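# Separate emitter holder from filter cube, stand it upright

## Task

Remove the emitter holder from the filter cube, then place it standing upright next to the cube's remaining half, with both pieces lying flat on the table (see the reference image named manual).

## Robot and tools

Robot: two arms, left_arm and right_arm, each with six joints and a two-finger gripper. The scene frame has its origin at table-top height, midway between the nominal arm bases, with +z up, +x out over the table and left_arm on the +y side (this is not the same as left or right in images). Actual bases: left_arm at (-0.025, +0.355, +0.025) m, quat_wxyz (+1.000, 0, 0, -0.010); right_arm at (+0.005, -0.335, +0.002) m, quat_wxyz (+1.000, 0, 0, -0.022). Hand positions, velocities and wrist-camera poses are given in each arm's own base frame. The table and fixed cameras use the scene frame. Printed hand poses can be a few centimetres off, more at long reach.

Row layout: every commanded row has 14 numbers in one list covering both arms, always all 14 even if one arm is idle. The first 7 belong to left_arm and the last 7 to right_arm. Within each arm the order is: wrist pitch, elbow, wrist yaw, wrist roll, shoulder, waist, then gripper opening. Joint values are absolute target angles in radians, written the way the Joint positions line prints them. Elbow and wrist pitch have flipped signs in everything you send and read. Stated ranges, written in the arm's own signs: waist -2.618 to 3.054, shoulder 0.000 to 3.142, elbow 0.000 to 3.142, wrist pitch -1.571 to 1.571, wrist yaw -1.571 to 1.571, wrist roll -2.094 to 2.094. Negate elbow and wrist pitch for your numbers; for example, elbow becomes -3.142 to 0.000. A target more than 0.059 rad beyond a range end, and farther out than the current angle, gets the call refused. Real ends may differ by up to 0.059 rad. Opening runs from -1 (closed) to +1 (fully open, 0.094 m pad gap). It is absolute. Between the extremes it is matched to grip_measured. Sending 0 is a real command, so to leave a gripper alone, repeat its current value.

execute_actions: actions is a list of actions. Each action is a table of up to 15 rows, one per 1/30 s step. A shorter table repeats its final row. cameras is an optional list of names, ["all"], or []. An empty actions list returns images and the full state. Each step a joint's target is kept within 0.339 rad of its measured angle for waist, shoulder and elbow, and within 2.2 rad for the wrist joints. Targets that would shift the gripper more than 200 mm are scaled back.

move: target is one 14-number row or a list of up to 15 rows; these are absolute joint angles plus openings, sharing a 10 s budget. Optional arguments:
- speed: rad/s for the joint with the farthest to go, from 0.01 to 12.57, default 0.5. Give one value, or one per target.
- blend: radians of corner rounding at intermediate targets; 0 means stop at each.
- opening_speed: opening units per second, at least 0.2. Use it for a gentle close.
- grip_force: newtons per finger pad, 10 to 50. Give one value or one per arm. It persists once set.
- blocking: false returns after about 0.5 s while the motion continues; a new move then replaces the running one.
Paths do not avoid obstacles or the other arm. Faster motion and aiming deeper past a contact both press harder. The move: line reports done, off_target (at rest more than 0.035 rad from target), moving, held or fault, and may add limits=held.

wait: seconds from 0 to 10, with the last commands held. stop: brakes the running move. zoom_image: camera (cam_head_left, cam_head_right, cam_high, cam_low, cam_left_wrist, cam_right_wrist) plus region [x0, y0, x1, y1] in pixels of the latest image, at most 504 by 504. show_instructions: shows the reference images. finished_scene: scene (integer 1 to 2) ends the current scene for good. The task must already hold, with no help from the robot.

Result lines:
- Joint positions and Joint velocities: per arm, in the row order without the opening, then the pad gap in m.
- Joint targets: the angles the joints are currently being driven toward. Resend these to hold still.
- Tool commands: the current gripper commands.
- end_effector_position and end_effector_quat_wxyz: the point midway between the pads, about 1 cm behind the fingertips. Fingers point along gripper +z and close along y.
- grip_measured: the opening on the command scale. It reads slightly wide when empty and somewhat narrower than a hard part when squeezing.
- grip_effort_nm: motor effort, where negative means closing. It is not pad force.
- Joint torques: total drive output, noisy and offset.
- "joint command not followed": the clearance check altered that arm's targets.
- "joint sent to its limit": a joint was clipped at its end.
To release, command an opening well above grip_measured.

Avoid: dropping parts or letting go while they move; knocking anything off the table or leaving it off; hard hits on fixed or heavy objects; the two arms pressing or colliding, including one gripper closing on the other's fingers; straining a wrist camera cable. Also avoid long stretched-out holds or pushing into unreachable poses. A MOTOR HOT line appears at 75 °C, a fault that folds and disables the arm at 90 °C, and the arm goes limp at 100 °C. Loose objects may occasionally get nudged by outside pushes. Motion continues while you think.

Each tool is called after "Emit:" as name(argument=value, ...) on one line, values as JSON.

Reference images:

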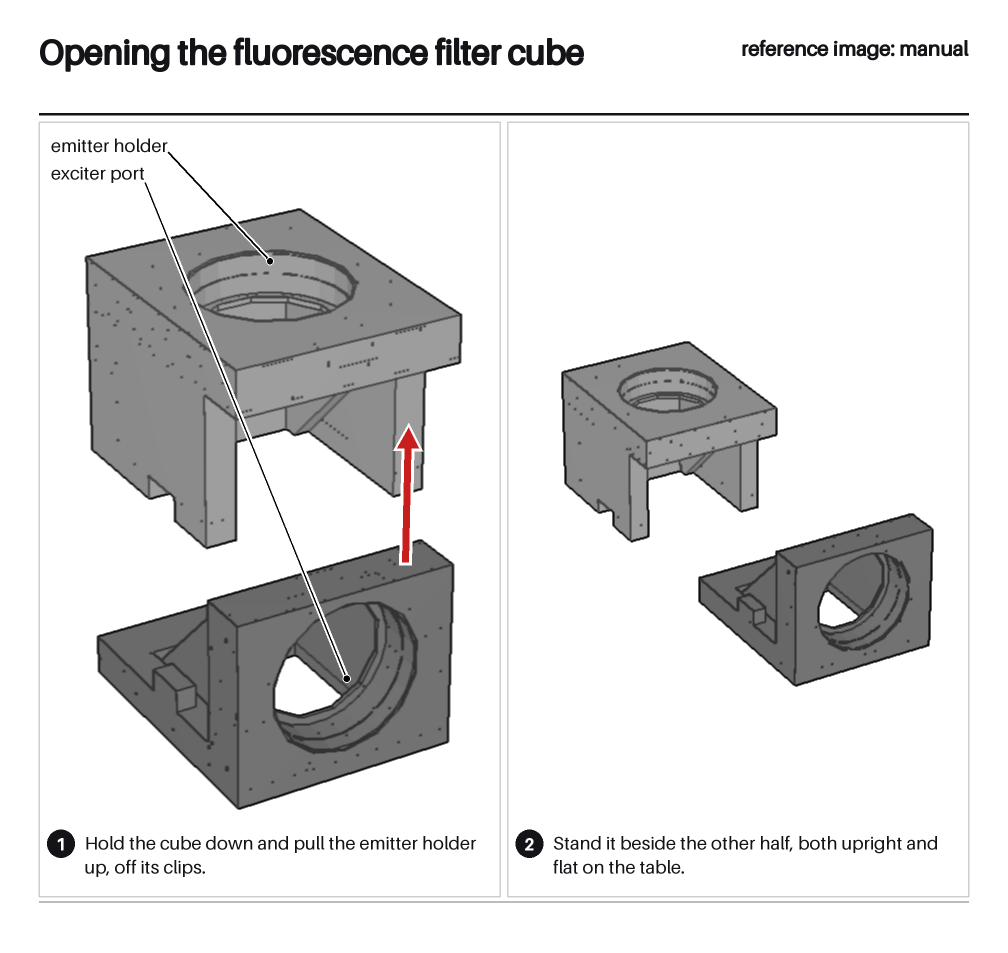

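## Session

Emit:
execute_actions(actions=[])

Scene clock: 0.00 s.
left_arm: end_effector_position=(+0.4084, +0.0349, +0.1149) grip_measured=+1.000 grip_effort_nm=n/a end_effector_quat_wxyz=(+0.593, -0.059, +0.802, +0.043) | right_arm: end_effector_position=(+0.4151, -0.0041, +0.1259) grip_measured=+1.000 grip_effort_nm=n/a end_effector_quat_wxyz=(+0.620, +0.004, +0.781, -0.073)
Joint names: [wrist pitch, elbow, wrist yaw, wrist roll, shoulder, waist]
Joint positions: left_arm=[-0.821 -0.413 -0.105 -0.033 1.532 0.037 0.094] | right_arm=[-0.935 -0.41 0.186 -0.069 1.571 0.068 0.094]
Joint velocities: within noise
Joint torques (N m): no reading
Heat: left arm: 24 °C; right arm: 23 °C.
Joint targets: left_arm=[-0.818 -0.419 -0.105 -0.034 1.526 0.037] | right_arm=[-0.935 -0.417 0.188 -0.069 1.563 0.068]
Tool commands: left_gripper/opening=+1.0 right_gripper/opening=+1.0

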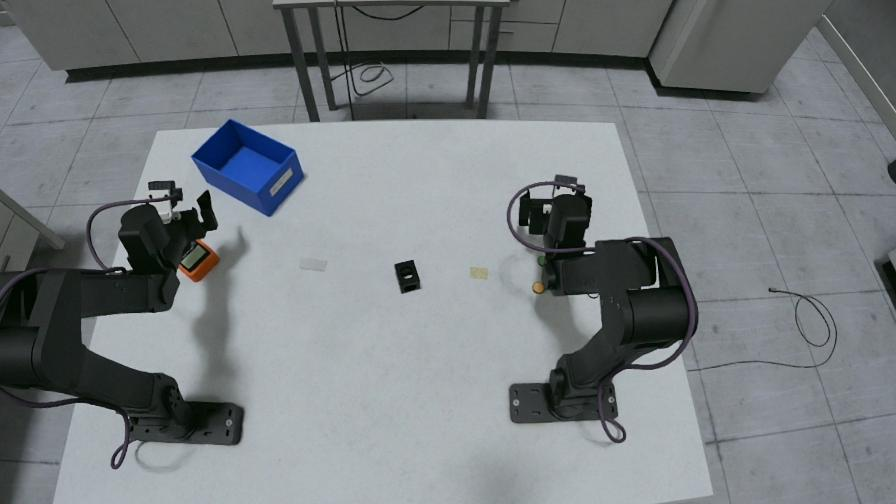

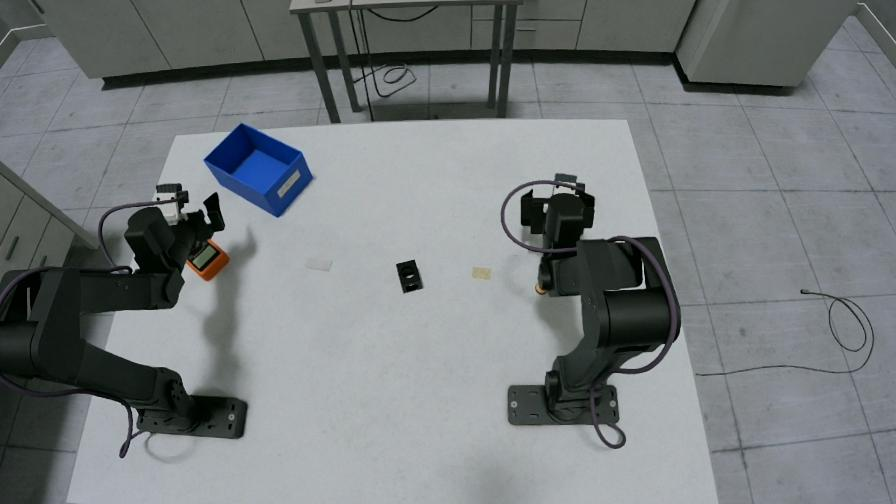

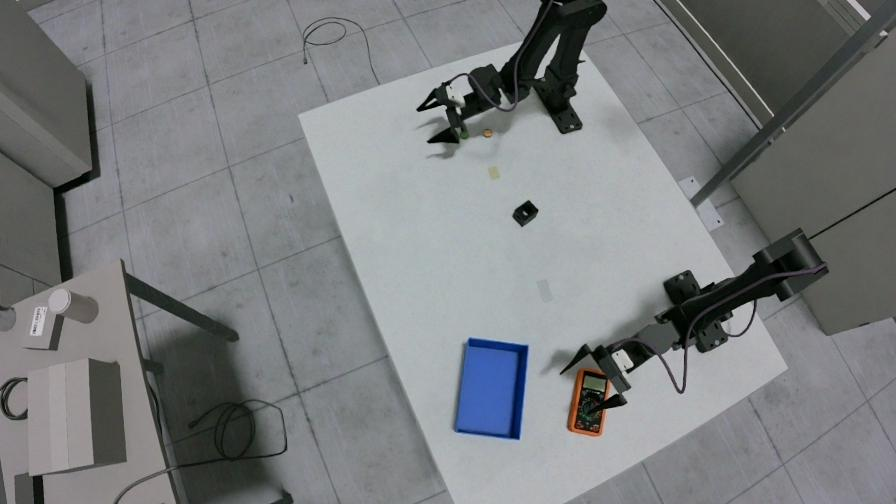

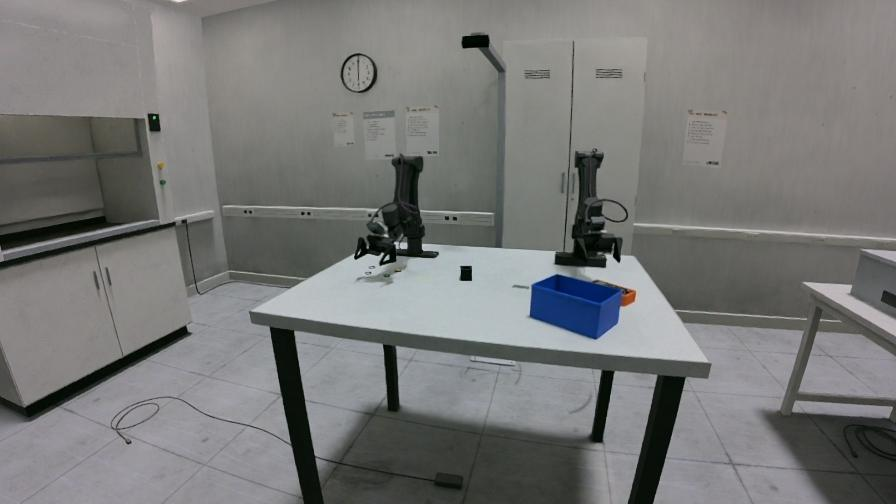

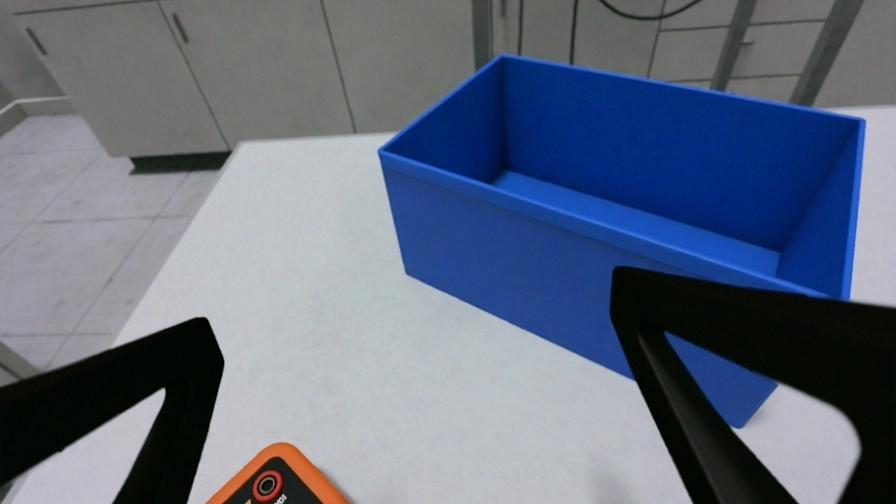

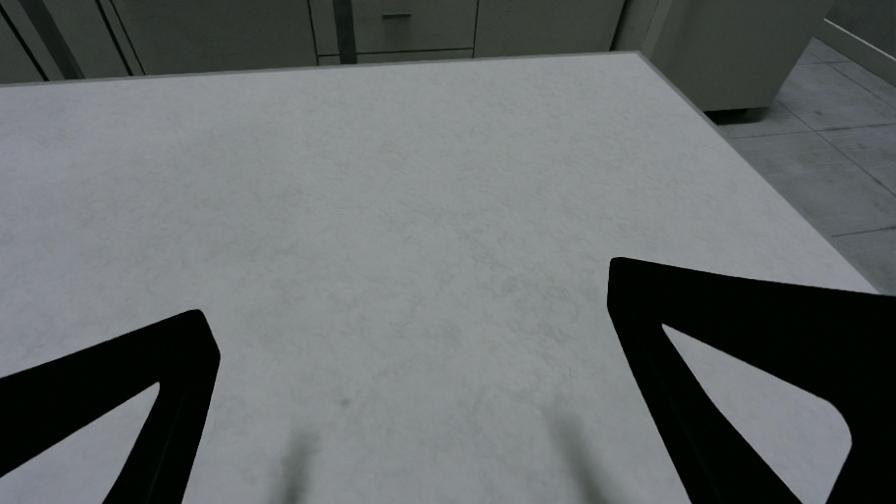

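Emit:
zoom_image(camera="cam_head_left", region=[370, 240, 450, 310])

Emit:
zoom_image(camera="cam_head_right", region=[370, 240, 450, 310])

Emit:
zoom_image(camera="cam_high", region=[490, 180, 560, 240])

Emit:
zoom_image(camera="cam_low", region=[440, 250, 490, 290])

Scaled by 6.300 from the camera's 896x504 image, which has a finer 1280x720 frame.

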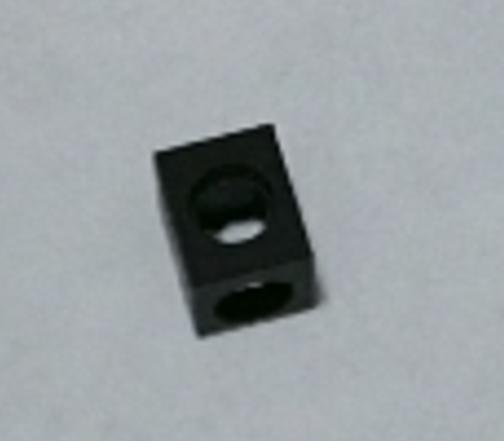

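Scaled by 6.300 from the camera's 896x504 image, which has a finer 1280x720 frame.

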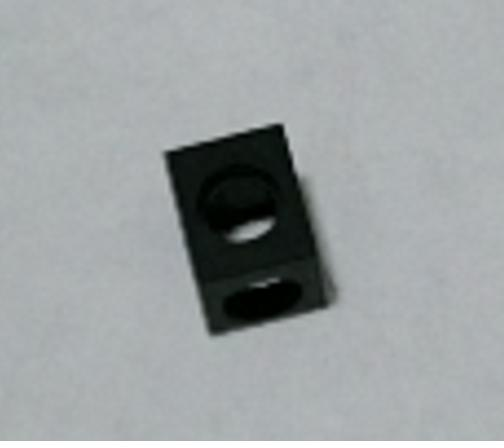

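Scaled by 7.200 from the camera's 896x504 image, which has a finer 1280x720 frame.

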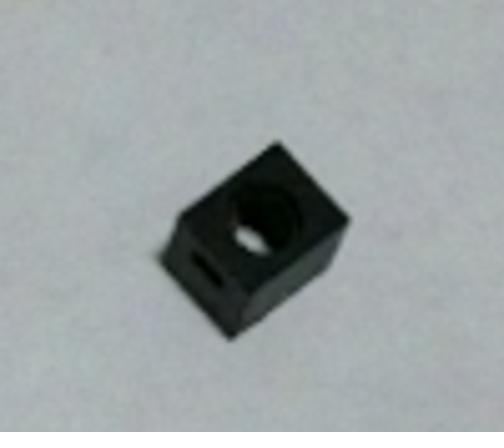

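Scaled by 10.080 from the camera's 896x504 image, which has a finer 1280x720 frame.

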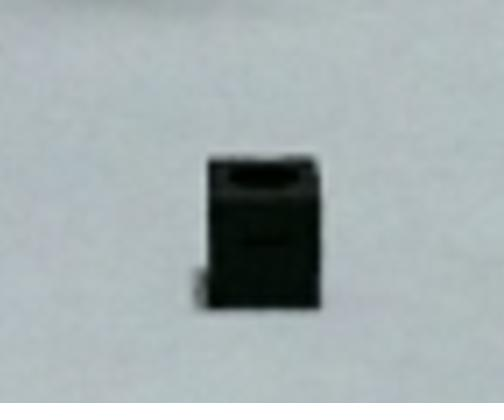

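Emit:
move(target=[[0.0,-0.6,-0.05,-0.4,1.25,-0.3,0.4,-0.485,-0.538,0.431,0.226,1.484,0.534,0.4],[0.9,-1.2,0.0,-0.9,1.5,-0.7,0.4,-0.035,-0.667,0.675,0.522,1.396,1.0,0.4],[1.429,-1.654,0.0,-1.171,1.796,-0.873,0.4,0.4145,-0.795,0.92,0.817,1.309,1.466,0.4]], blend=[0.15,0.15,0], speed=0.9, opening_speed=1.0, cameras=["cam_head_left","cam_high","cam_left_wrist","cam_right_wrist"])

Scene clock: 16.57 s.
left_arm: end_effector_position=(+0.2110, -0.2503, +0.1493) grip_measured=+0.402 grip_effort_nm=-0.03 end_effector_quat_wxyz=(+0.000, -0.145, +0.989, -0.004) | right_arm: end_effector_position=(+0.1715, +0.2855, +0.1457) grip_measured=+0.403 grip_effort_nm=-0.13 end_effector_quat_wxyz=(+0.487, -0.154, +0.857, +0.074)
Joint names: [wrist pitch, elbow, wrist yaw, wrist roll, shoulder, waist]
Joint positions: left_arm=[1.414 -1.629 0.004 -1.163 1.778 -0.871 0.066] | right_arm=[0.396 -0.771 0.888 0.803 1.329 1.46 0.066]
Joint torques (N m): left_arm=[-0.38 -6.9 -0.06 -0.12 -6.2 -0.16] | right_arm=[-1.02 -8.77 0.79 0.11 -6.12 0.44]
Heat: left arm: 26 °C; right arm: 24 °C.
Joint targets: left_arm=[1.429 -1.654 0.000 -1.171 1.796 -0.873] | right_arm=[0.414 -0.795 0.920 0.817 1.309 1.466]
move: done
Images, in order (width x height): cam_head_left 896x504, cam_high 896x504, cam_left_wrist 896x504, cam_right_wrist 896x504.

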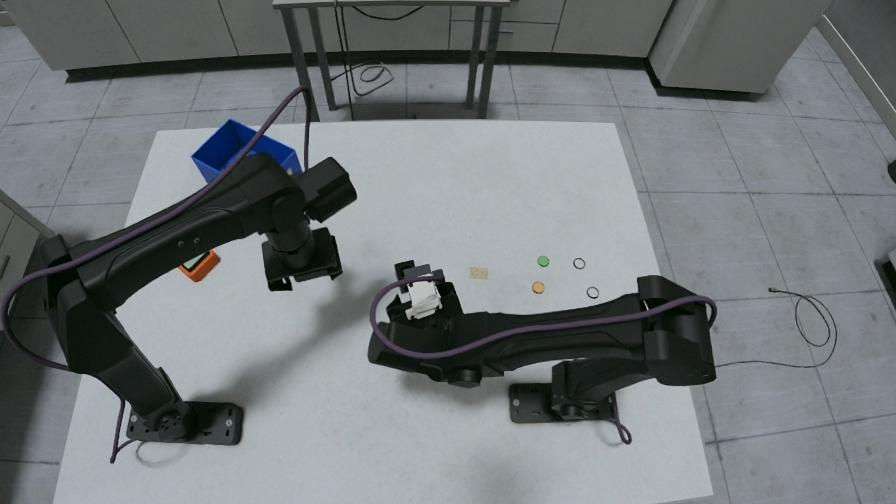

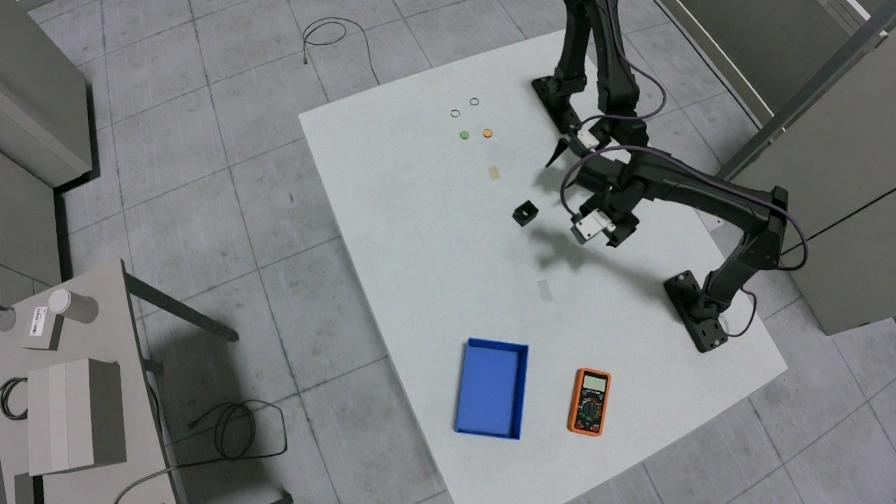

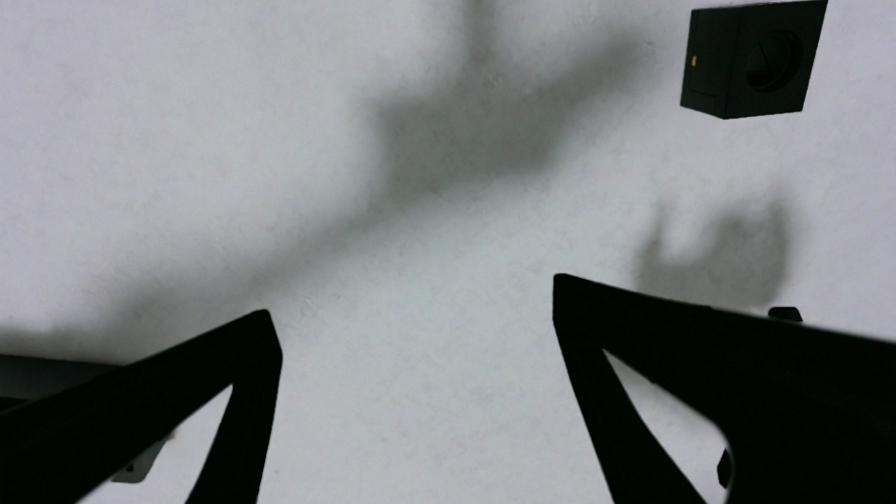

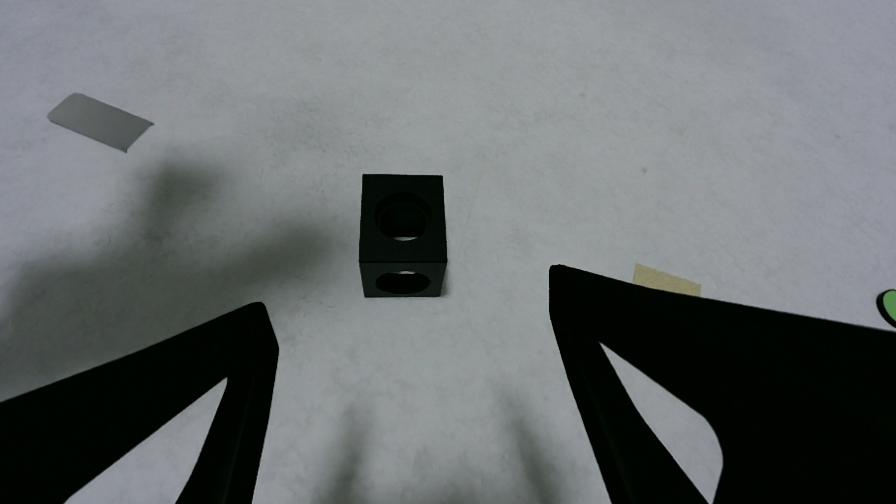

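Emit:
zoom_image(camera="cam_right_wrist", region=[330, 150, 490, 310])

Emit:
zoom_image(camera="cam_left_wrist", region=[660, 0, 860, 140])

Scaled by 3.150 from the camera's 896x504 image, which has a finer 1280x720 frame.

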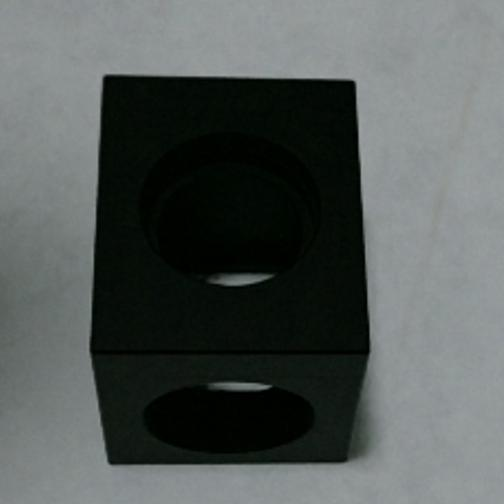

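Scaled by 2.520 from the camera's 896x504 image, which has a finer 1280x720 frame.

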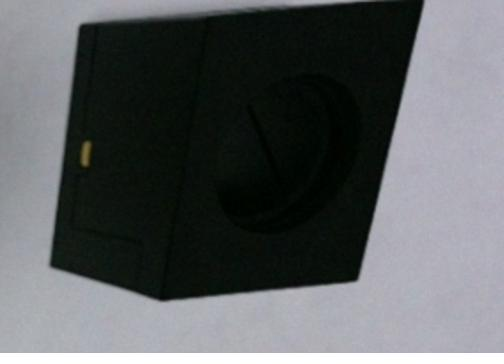

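Emit:
move(target=[1.358,-1.738,0.0,-1.189,1.951,-0.960,0.4,-0.098,-0.614,0.967,0.944,1.736,1.444,0.4], speed=0.7, cameras=["cam_head_left","cam_high","cam_left_wrist","cam_right_wrist"])

Scene clock: 27.17 s.
left_arm: end_effector_position=(+0.2081, -0.2934, +0.1197) grip_measured=+0.402 grip_effort_nm=-0.03 end_effector_quat_wxyz=(-0.007, -0.113, +0.994, +0.009) | right_arm: end_effector_position=(+0.1806, +0.2993, +0.0367) grip_measured=+0.403 grip_effort_nm=-0.13 end_effector_quat_wxyz=(+0.493, -0.101, +0.861, +0.069)
Joint names: [wrist pitch, elbow, wrist yaw, wrist roll, shoulder, waist]
Joint positions: left_arm=[1.372 -1.711 0.004 -1.181 1.933 -0.955 0.066] | right_arm=[-0.093 -0.621 0.933 0.932 1.727 1.452 0.066]
Joint torques (N m): left_arm=[-0.58 -7.06 -0.07 -0.11 -7.39 -0.35] | right_arm=[-1.13 -3.93 0.85 0.11 -5.61 -0.8]
Heat: left arm: 25 °C; right arm: 24 °C.
Joint targets: left_arm=[1.358 -1.738 0.000 -1.189 1.951 -0.960] | right_arm=[-0.098 -0.614 0.967 0.944 1.736 1.444]
move: done
Images, in order (width x height): cam_head_left 896x504, cam_high 896x504, cam_left_wrist 896x504, cam_right_wrist 896x504.

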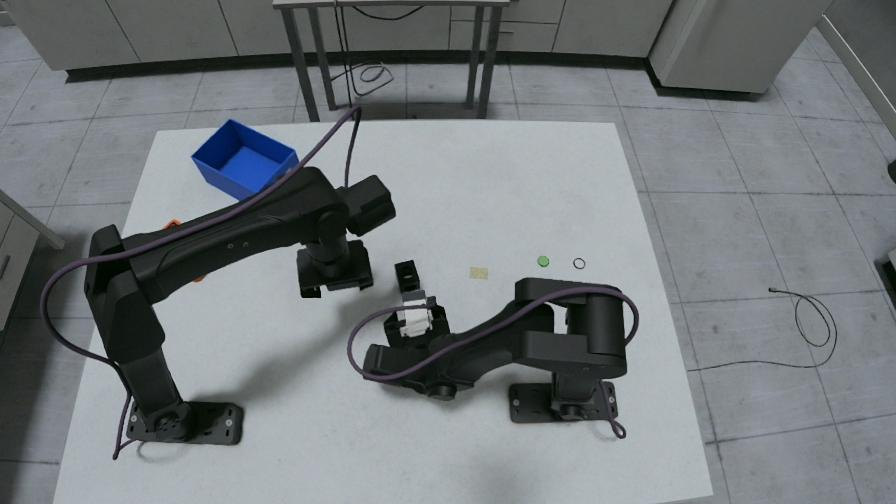

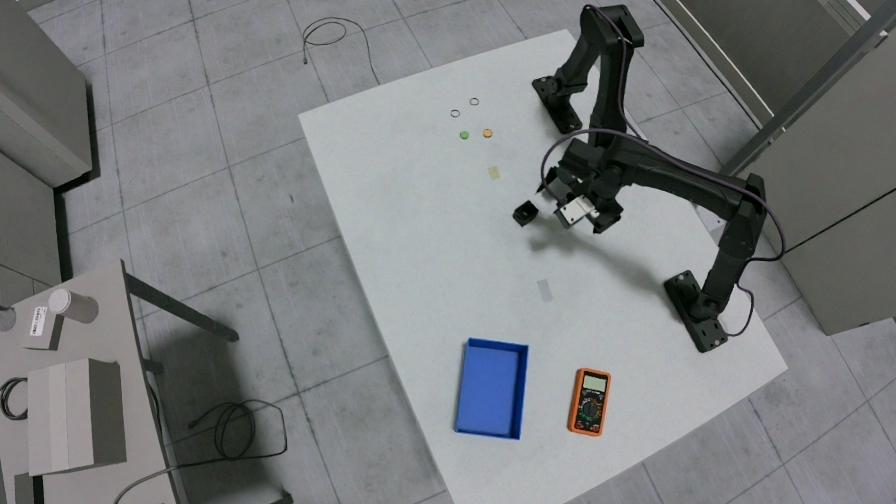

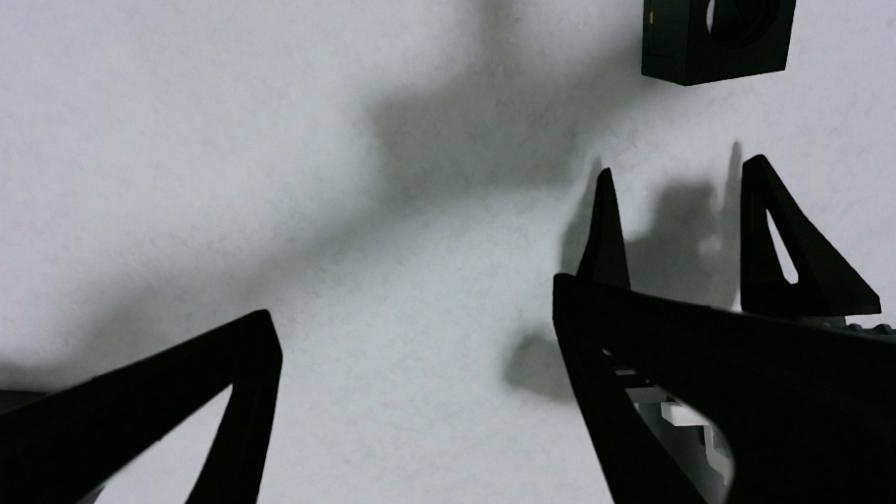

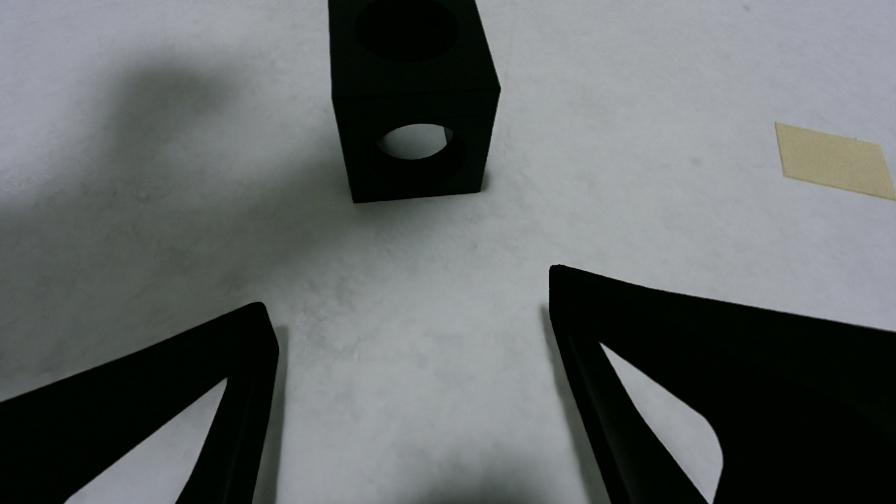

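Emit:
zoom_image(camera="cam_left_wrist", region=[580, 0, 880, 200])

Emit:
zoom_image(camera="cam_right_wrist", region=[300, 0, 560, 220])

Scaled by 1.680 from the camera's 896x504 image, which has a finer 1280x720 frame.

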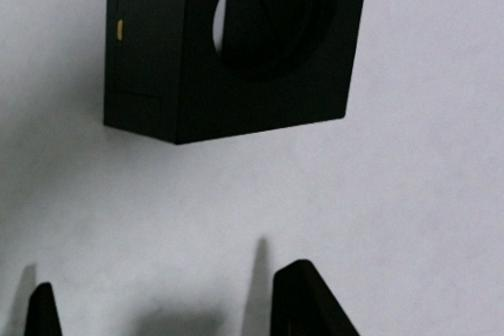

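Scaled by 1.938 from the camera's 896x504 image, which has a finer 1280x720 frame.

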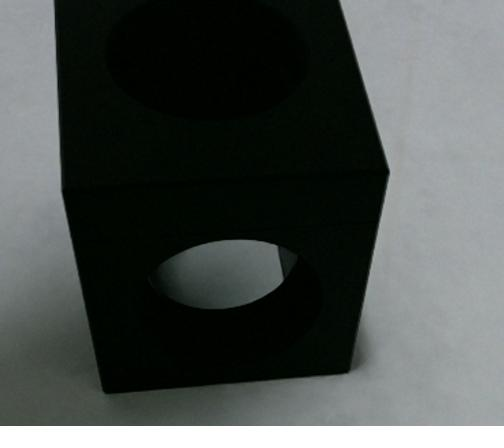

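Emit:
move(target=[1.358,-1.738,0.0,-1.189,1.951,-0.960,0.4,-0.235,-0.605,0.855,0.79,1.773,1.345,0.4], speed=0.3, cameras=["cam_left_wrist","cam_right_wrist"])

Scene clock: 41.63 s.
left_arm: end_effector_position=(+0.2081, -0.2934, +0.1197) grip_measured=+0.402 grip_effort_nm=-0.03 end_effector_quat_wxyz=(-0.007, -0.113, +0.994, +0.009) | right_arm: end_effector_position=(+0.2063, +0.3057, +0.0336) grip_measured=+0.402 grip_effort_nm=-0.12 end_effector_quat_wxyz=(+0.487, -0.104, +0.864, +0.077)
Joint names: [wrist pitch, elbow, wrist yaw, wrist roll, shoulder, waist]
Joint positions: left_arm=[1.372 -1.711 0.004 -1.181 1.933 -0.955 0.066] | right_arm=[-0.238 -0.619 0.856 0.797 1.755 1.352 0.066]
Joint torques (N m): left_arm=[-0.59 -7.01 -0.08 -0.11 -7.45 -0.39] | right_arm=[-1.22 -3.33 0.36 -0.11 -5.22 -0.65]
Heat: left arm: 24 °C; right arm: 24 °C.
Joint targets: left_arm=[1.358 -1.738 0.000 -1.189 1.951 -0.960] | right_arm=[-0.235 -0.605 0.855 0.790 1.773 1.345]
move: done
Images, in order (width x height): cam_left_wrist 896x504, cam_right_wrist 896x504.

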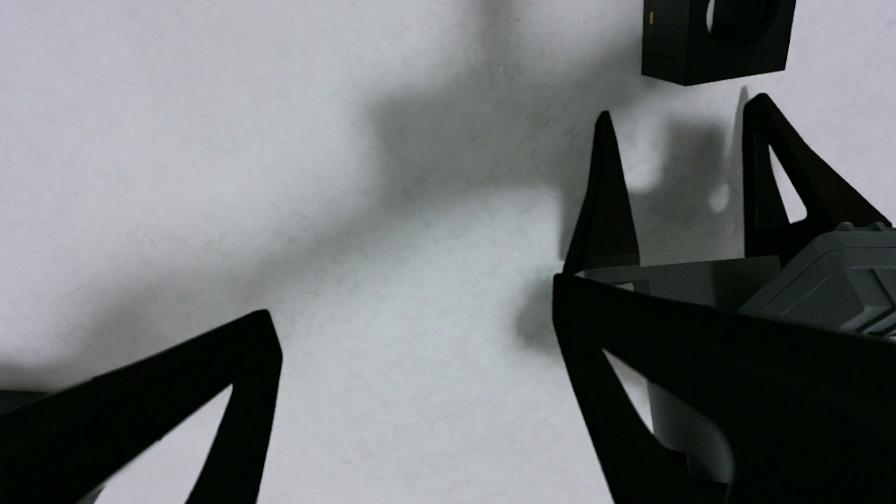

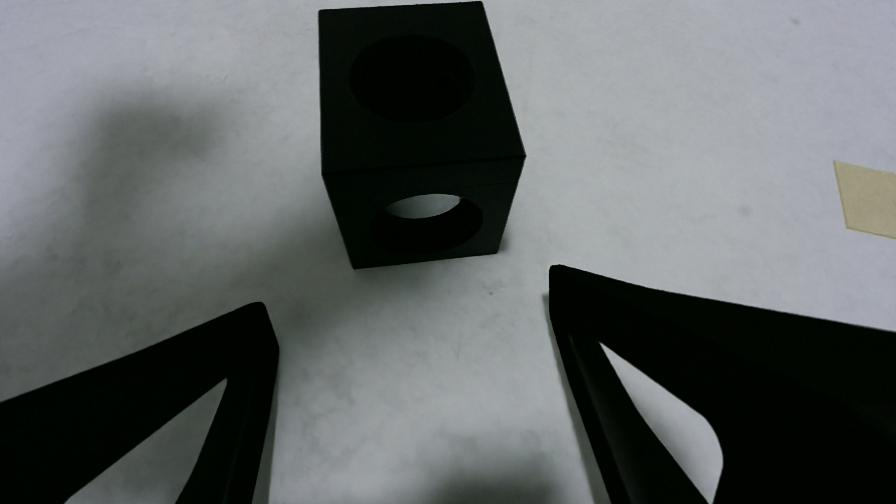

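Emit:
move(target=[1.358,-1.738,0.0,-1.189,1.951,-0.960,0.4,-0.299,-0.645,0.846,0.715,1.808,1.284,0.4], speed=0.2, cameras=["cam_left_wrist","cam_right_wrist"])

Scene clock: 43.87 s.
left_arm: end_effector_position=(+0.2081, -0.2934, +0.1197) grip_measured=+0.402 grip_effort_nm=-0.03 end_effector_quat_wxyz=(-0.007, -0.113, +0.994, +0.009) | right_arm: end_effector_position=(+0.2268, +0.3063, +0.0349) grip_measured=+0.402 grip_effort_nm=-0.12 end_effector_quat_wxyz=(+0.498, -0.099, +0.859, +0.070)
Joint names: [wrist pitch, elbow, wrist yaw, wrist roll, shoulder, waist]
Joint positions: left_arm=[1.372 -1.711 0.004 -1.181 1.933 -0.955 0.066] | right_arm=[-0.312 -0.632 0.846 0.724 1.787 1.293 0.066]
Joint torques (N m): left_arm=[-0.59 -7.09 -0.06 -0.11 -7.43 -0.42] | right_arm=[-1.17 -5.81 0.35 -0.08 -5.19 -0.85]
Heat: left arm: 25 °C; right arm: 24 °C.
Joint targets: left_arm=[1.358 -1.738 0.000 -1.189 1.951 -0.960] | right_arm=[-0.299 -0.645 0.846 0.715 1.808 1.284]
move: done
Images, in order (width x height): cam_left_wrist 896x504, cam_right_wrist 896x504.

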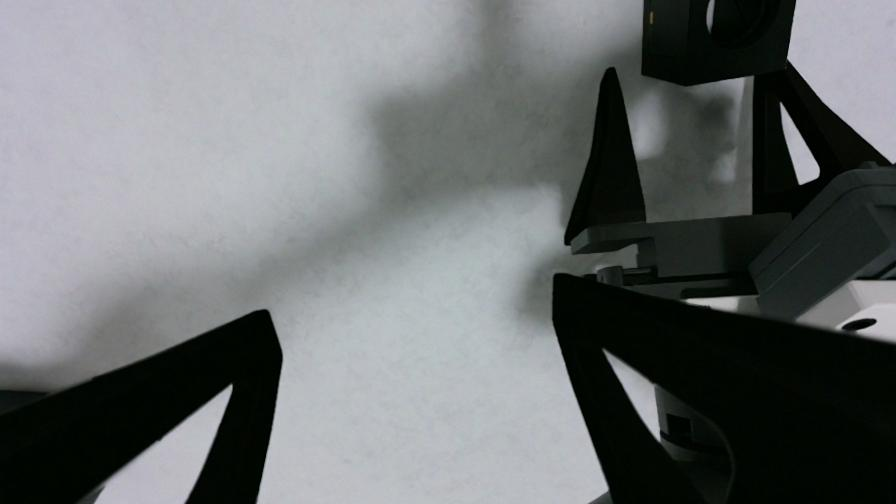

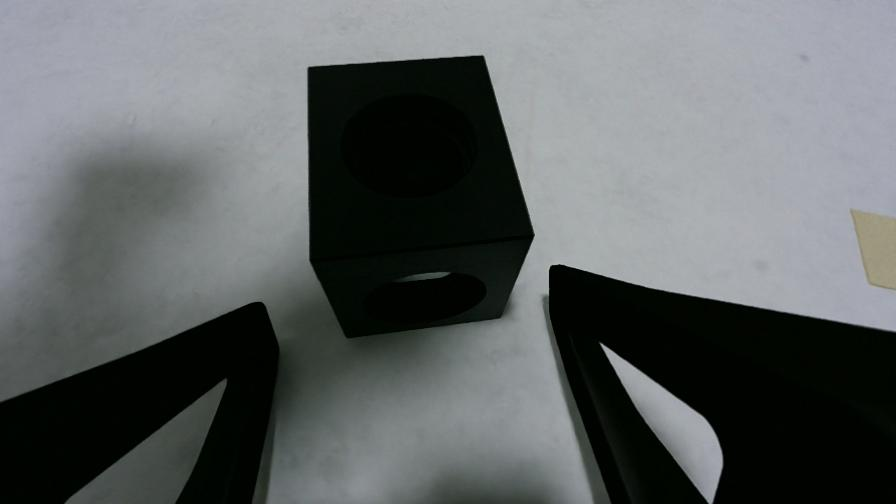

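Emit:
move(target=[1.358,-1.738,0.0,-1.189,1.951,-0.960,0.4,-0.299,-0.645,0.846,0.715,1.808,1.284,-0.35], opening_speed=0.5, cameras=["cam_left_wrist","cam_right_wrist"])

Scene clock: 46.90 s.
left_arm: end_effector_position=(+0.2081, -0.2934, +0.1197) grip_measured=+0.402 grip_effort_nm=-0.03 end_effector_quat_wxyz=(-0.007, -0.113, +0.994, +0.009) | right_arm: end_effector_position=(+0.2261, +0.3078, +0.0342) grip_measured=-0.194 grip_effort_nm=-1.00 end_effector_quat_wxyz=(+0.496, -0.102, +0.859, +0.073)
Joint names: [wrist pitch, elbow, wrist yaw, wrist roll, shoulder, waist]
Joint positions: left_arm=[1.372 -1.711 0.004 -1.181 1.933 -0.955 0.066] | right_arm=[-0.317 -0.632 0.838 0.719 1.788 1.293 0.038]
Joint torques (N m): left_arm=[-0.6 -7.05 -0.08 -0.13 -7.49 -0.39] | right_arm=[-1.15 -5.79 0.45 -0.06 -5.33 -0.83]
Heat: left arm: 25 °C; right arm: 24 °C.
Joint targets: left_arm=[1.358 -1.738 0.000 -1.189 1.951 -0.960] | right_arm=[-0.299 -0.645 0.846 0.715 1.808 1.284]
move: done
Images, in order (width x height): cam_left_wrist 896x504, cam_right_wrist 896x504.

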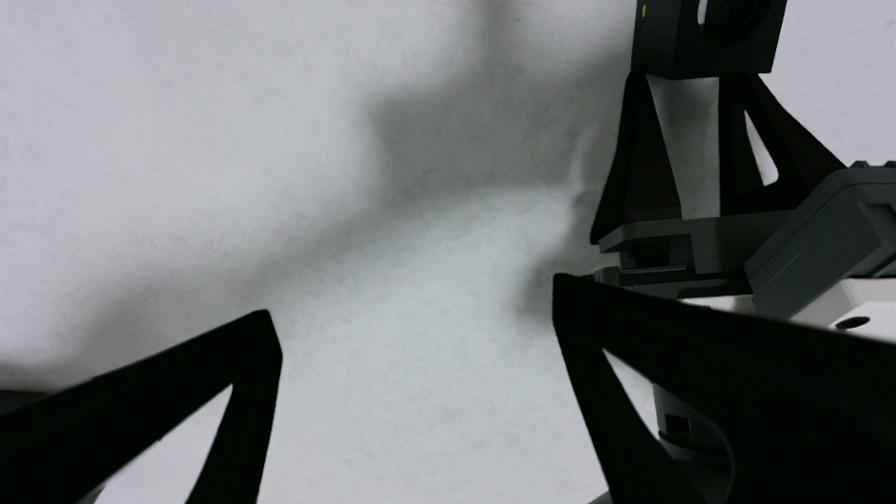

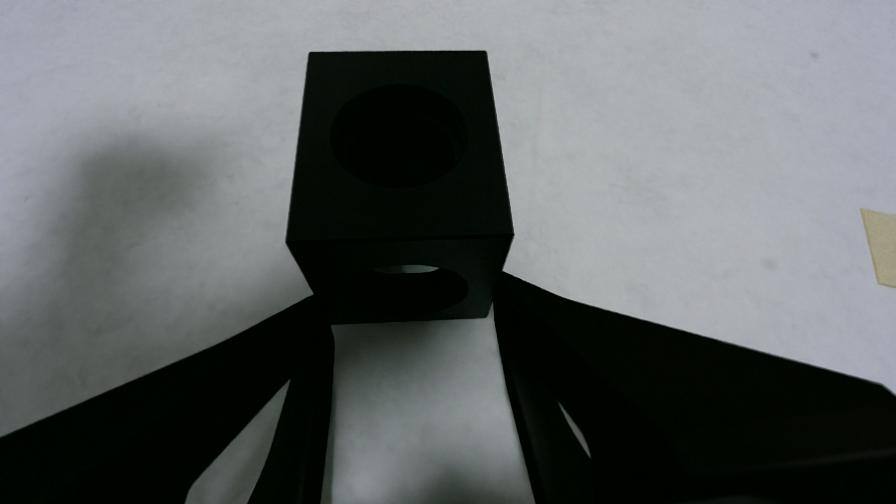

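Emit:
move(target=[[1.490,-2.280,0.0,-1.066,2.350,-0.886,0.4,-0.299,-0.645,0.846,0.715,1.808,1.284,-0.35],[1.490,-2.280,0.0,-1.066,2.350,-0.886,0.4,-0.160,-0.840,0.905,0.805,1.920,1.367,-0.35]], speed=[0.6,0.15], blend=[0.03,0], cameras=["cam_head_left","cam_high","cam_left_wrist","cam_right_wrist"])

Scene clock: 52.90 s.
left_arm: end_effector_position=(+0.2866, -0.3541, +0.1030) grip_measured=+0.402 grip_effort_nm=-0.03 end_effector_quat_wxyz=(+0.005, -0.090, +0.996, -0.011) | right_arm: end_effector_position=(+0.2171, +0.3510, +0.0346) grip_measured=-0.195 grip_effort_nm=-1.02 end_effector_quat_wxyz=(+0.495, -0.103, +0.860, +0.071)
Joint names: [wrist pitch, elbow, wrist yaw, wrist roll, shoulder, waist]
Joint positions: left_arm=[1.475 -2.255 0.004 -1.072 2.326 -0.891 0.066] | right_arm=[-0.182 -0.82 0.88 0.795 1.903 1.358 0.038]
Joint torques (N m): left_arm=[-0.36 -6.84 -0.06 0.05 -10.03 0.47] | right_arm=[-1.04 -6.74 0.69 0.06 -6.91 0.73]
Heat: left arm: 25 °C; right arm: 24 °C.
Joint targets: left_arm=[1.490 -2.280 0.000 -1.066 2.350 -0.886] | right_arm=[-0.160 -0.840 0.905 0.805 1.920 1.367]
move: done
Images, in order (width x height): cam_head_left 896x504, cam_high 896x504, cam_left_wrist 896x504, cam_right_wrist 896x504.

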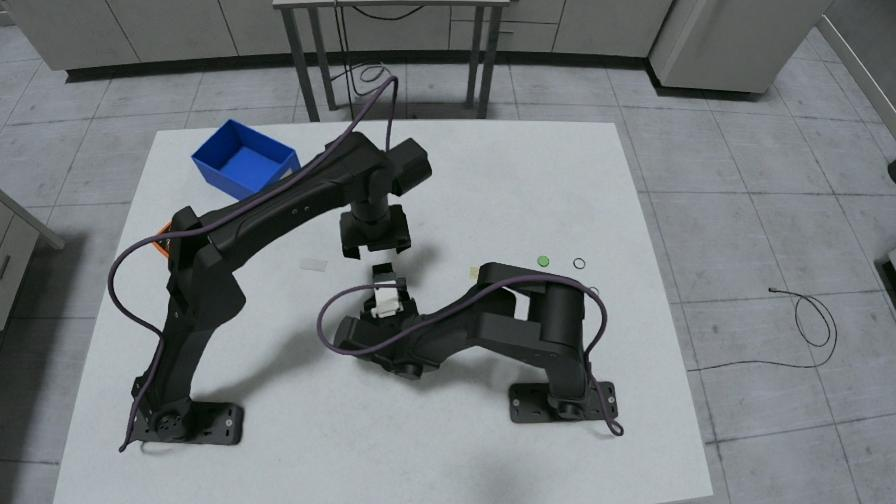

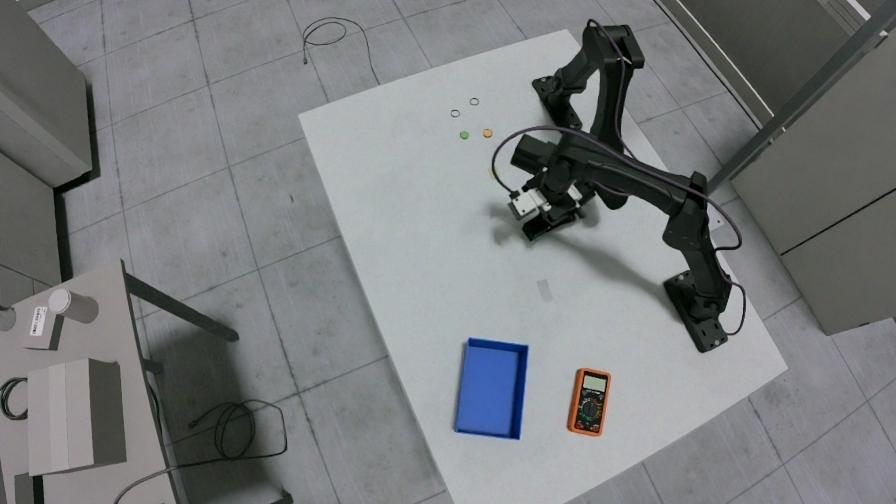

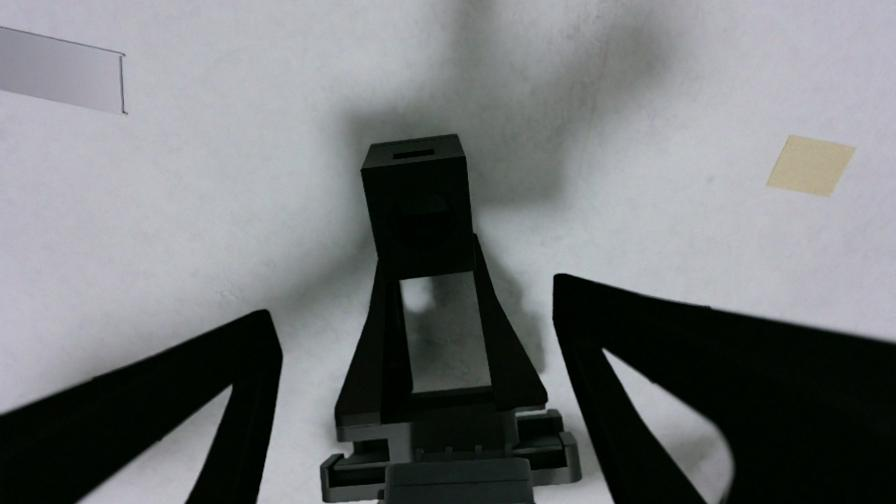

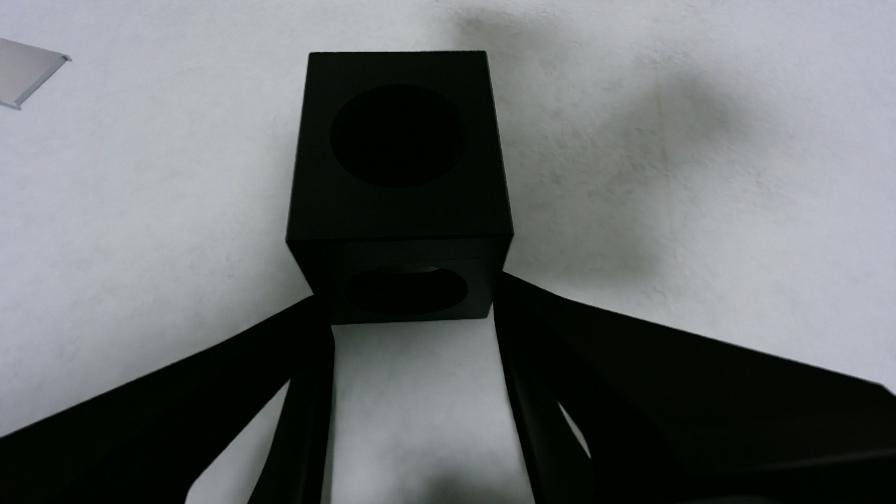

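Emit:
zoom_image(camera="cam_left_wrist", region=[320, 110, 560, 420])

Scaled by 1.626 from the camera's 896x504 image, which has a finer 1280x720 frame.

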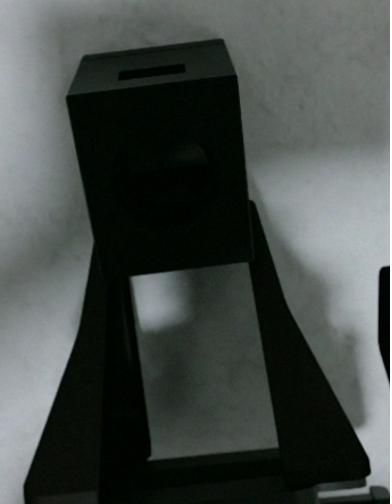

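Emit:
move(target=[1.316,-2.101,0.0,-1.033,2.374,-0.882,0.4,-0.160,-0.840,0.905,0.805,1.920,1.367,-0.35], speed=0.3, cameras=["cam_left_wrist","cam_right_wrist"])

Scene clock: 57.60 s.
left_arm: end_effector_position=(+0.2887, -0.3545, +0.0551) grip_measured=+0.402 grip_effort_nm=-0.03 end_effector_quat_wxyz=(-0.002, -0.075, +0.997, +0.000) | right_arm: end_effector_position=(+0.2171, +0.3510, +0.0346) grip_measured=-0.195 grip_effort_nm=-1.02 end_effector_quat_wxyz=(+0.495, -0.103, +0.860, +0.071)
Joint names: [wrist pitch, elbow, wrist yaw, wrist roll, shoulder, waist]
Joint positions: left_arm=[1.331 -2.109 0.004 -1.039 2.351 -0.888 0.066] | right_arm=[-0.182 -0.82 0.88 0.795 1.903 1.358 0.038]
Joint torques (N m): left_arm=[-0.6 -4.3 -0.07 0.03 -10.33 0.49] | right_arm=[-1.03 -6.76 0.69 0.09 -6.89 0.72]
Heat: left arm: 26 °C; right arm: 24 °C.
Joint targets: left_arm=[1.316 -2.101 0.000 -1.033 2.374 -0.882] | right_arm=[-0.160 -0.840 0.905 0.805 1.920 1.367]
move: done
Images, in order (width x height): cam_left_wrist 896x504, cam_right_wrist 896x504.

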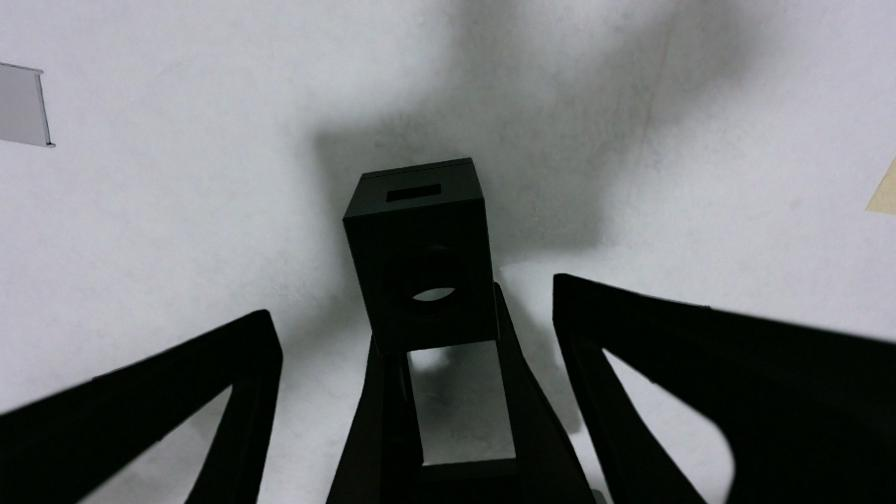

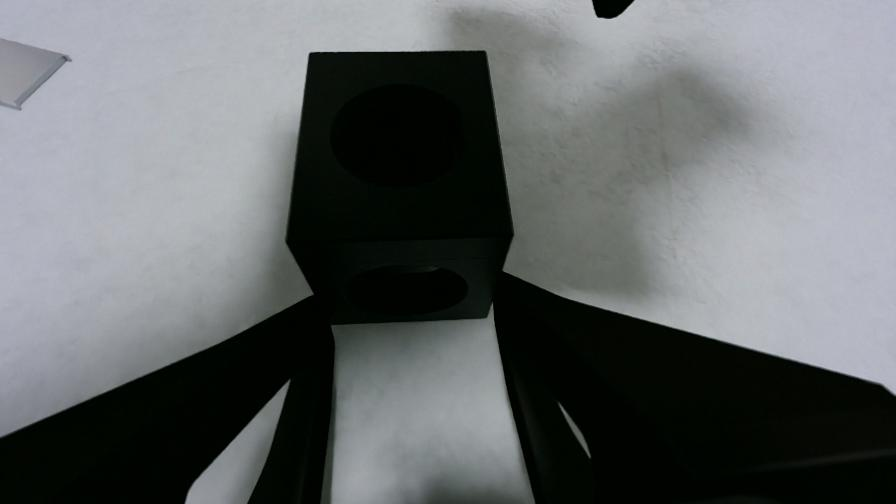

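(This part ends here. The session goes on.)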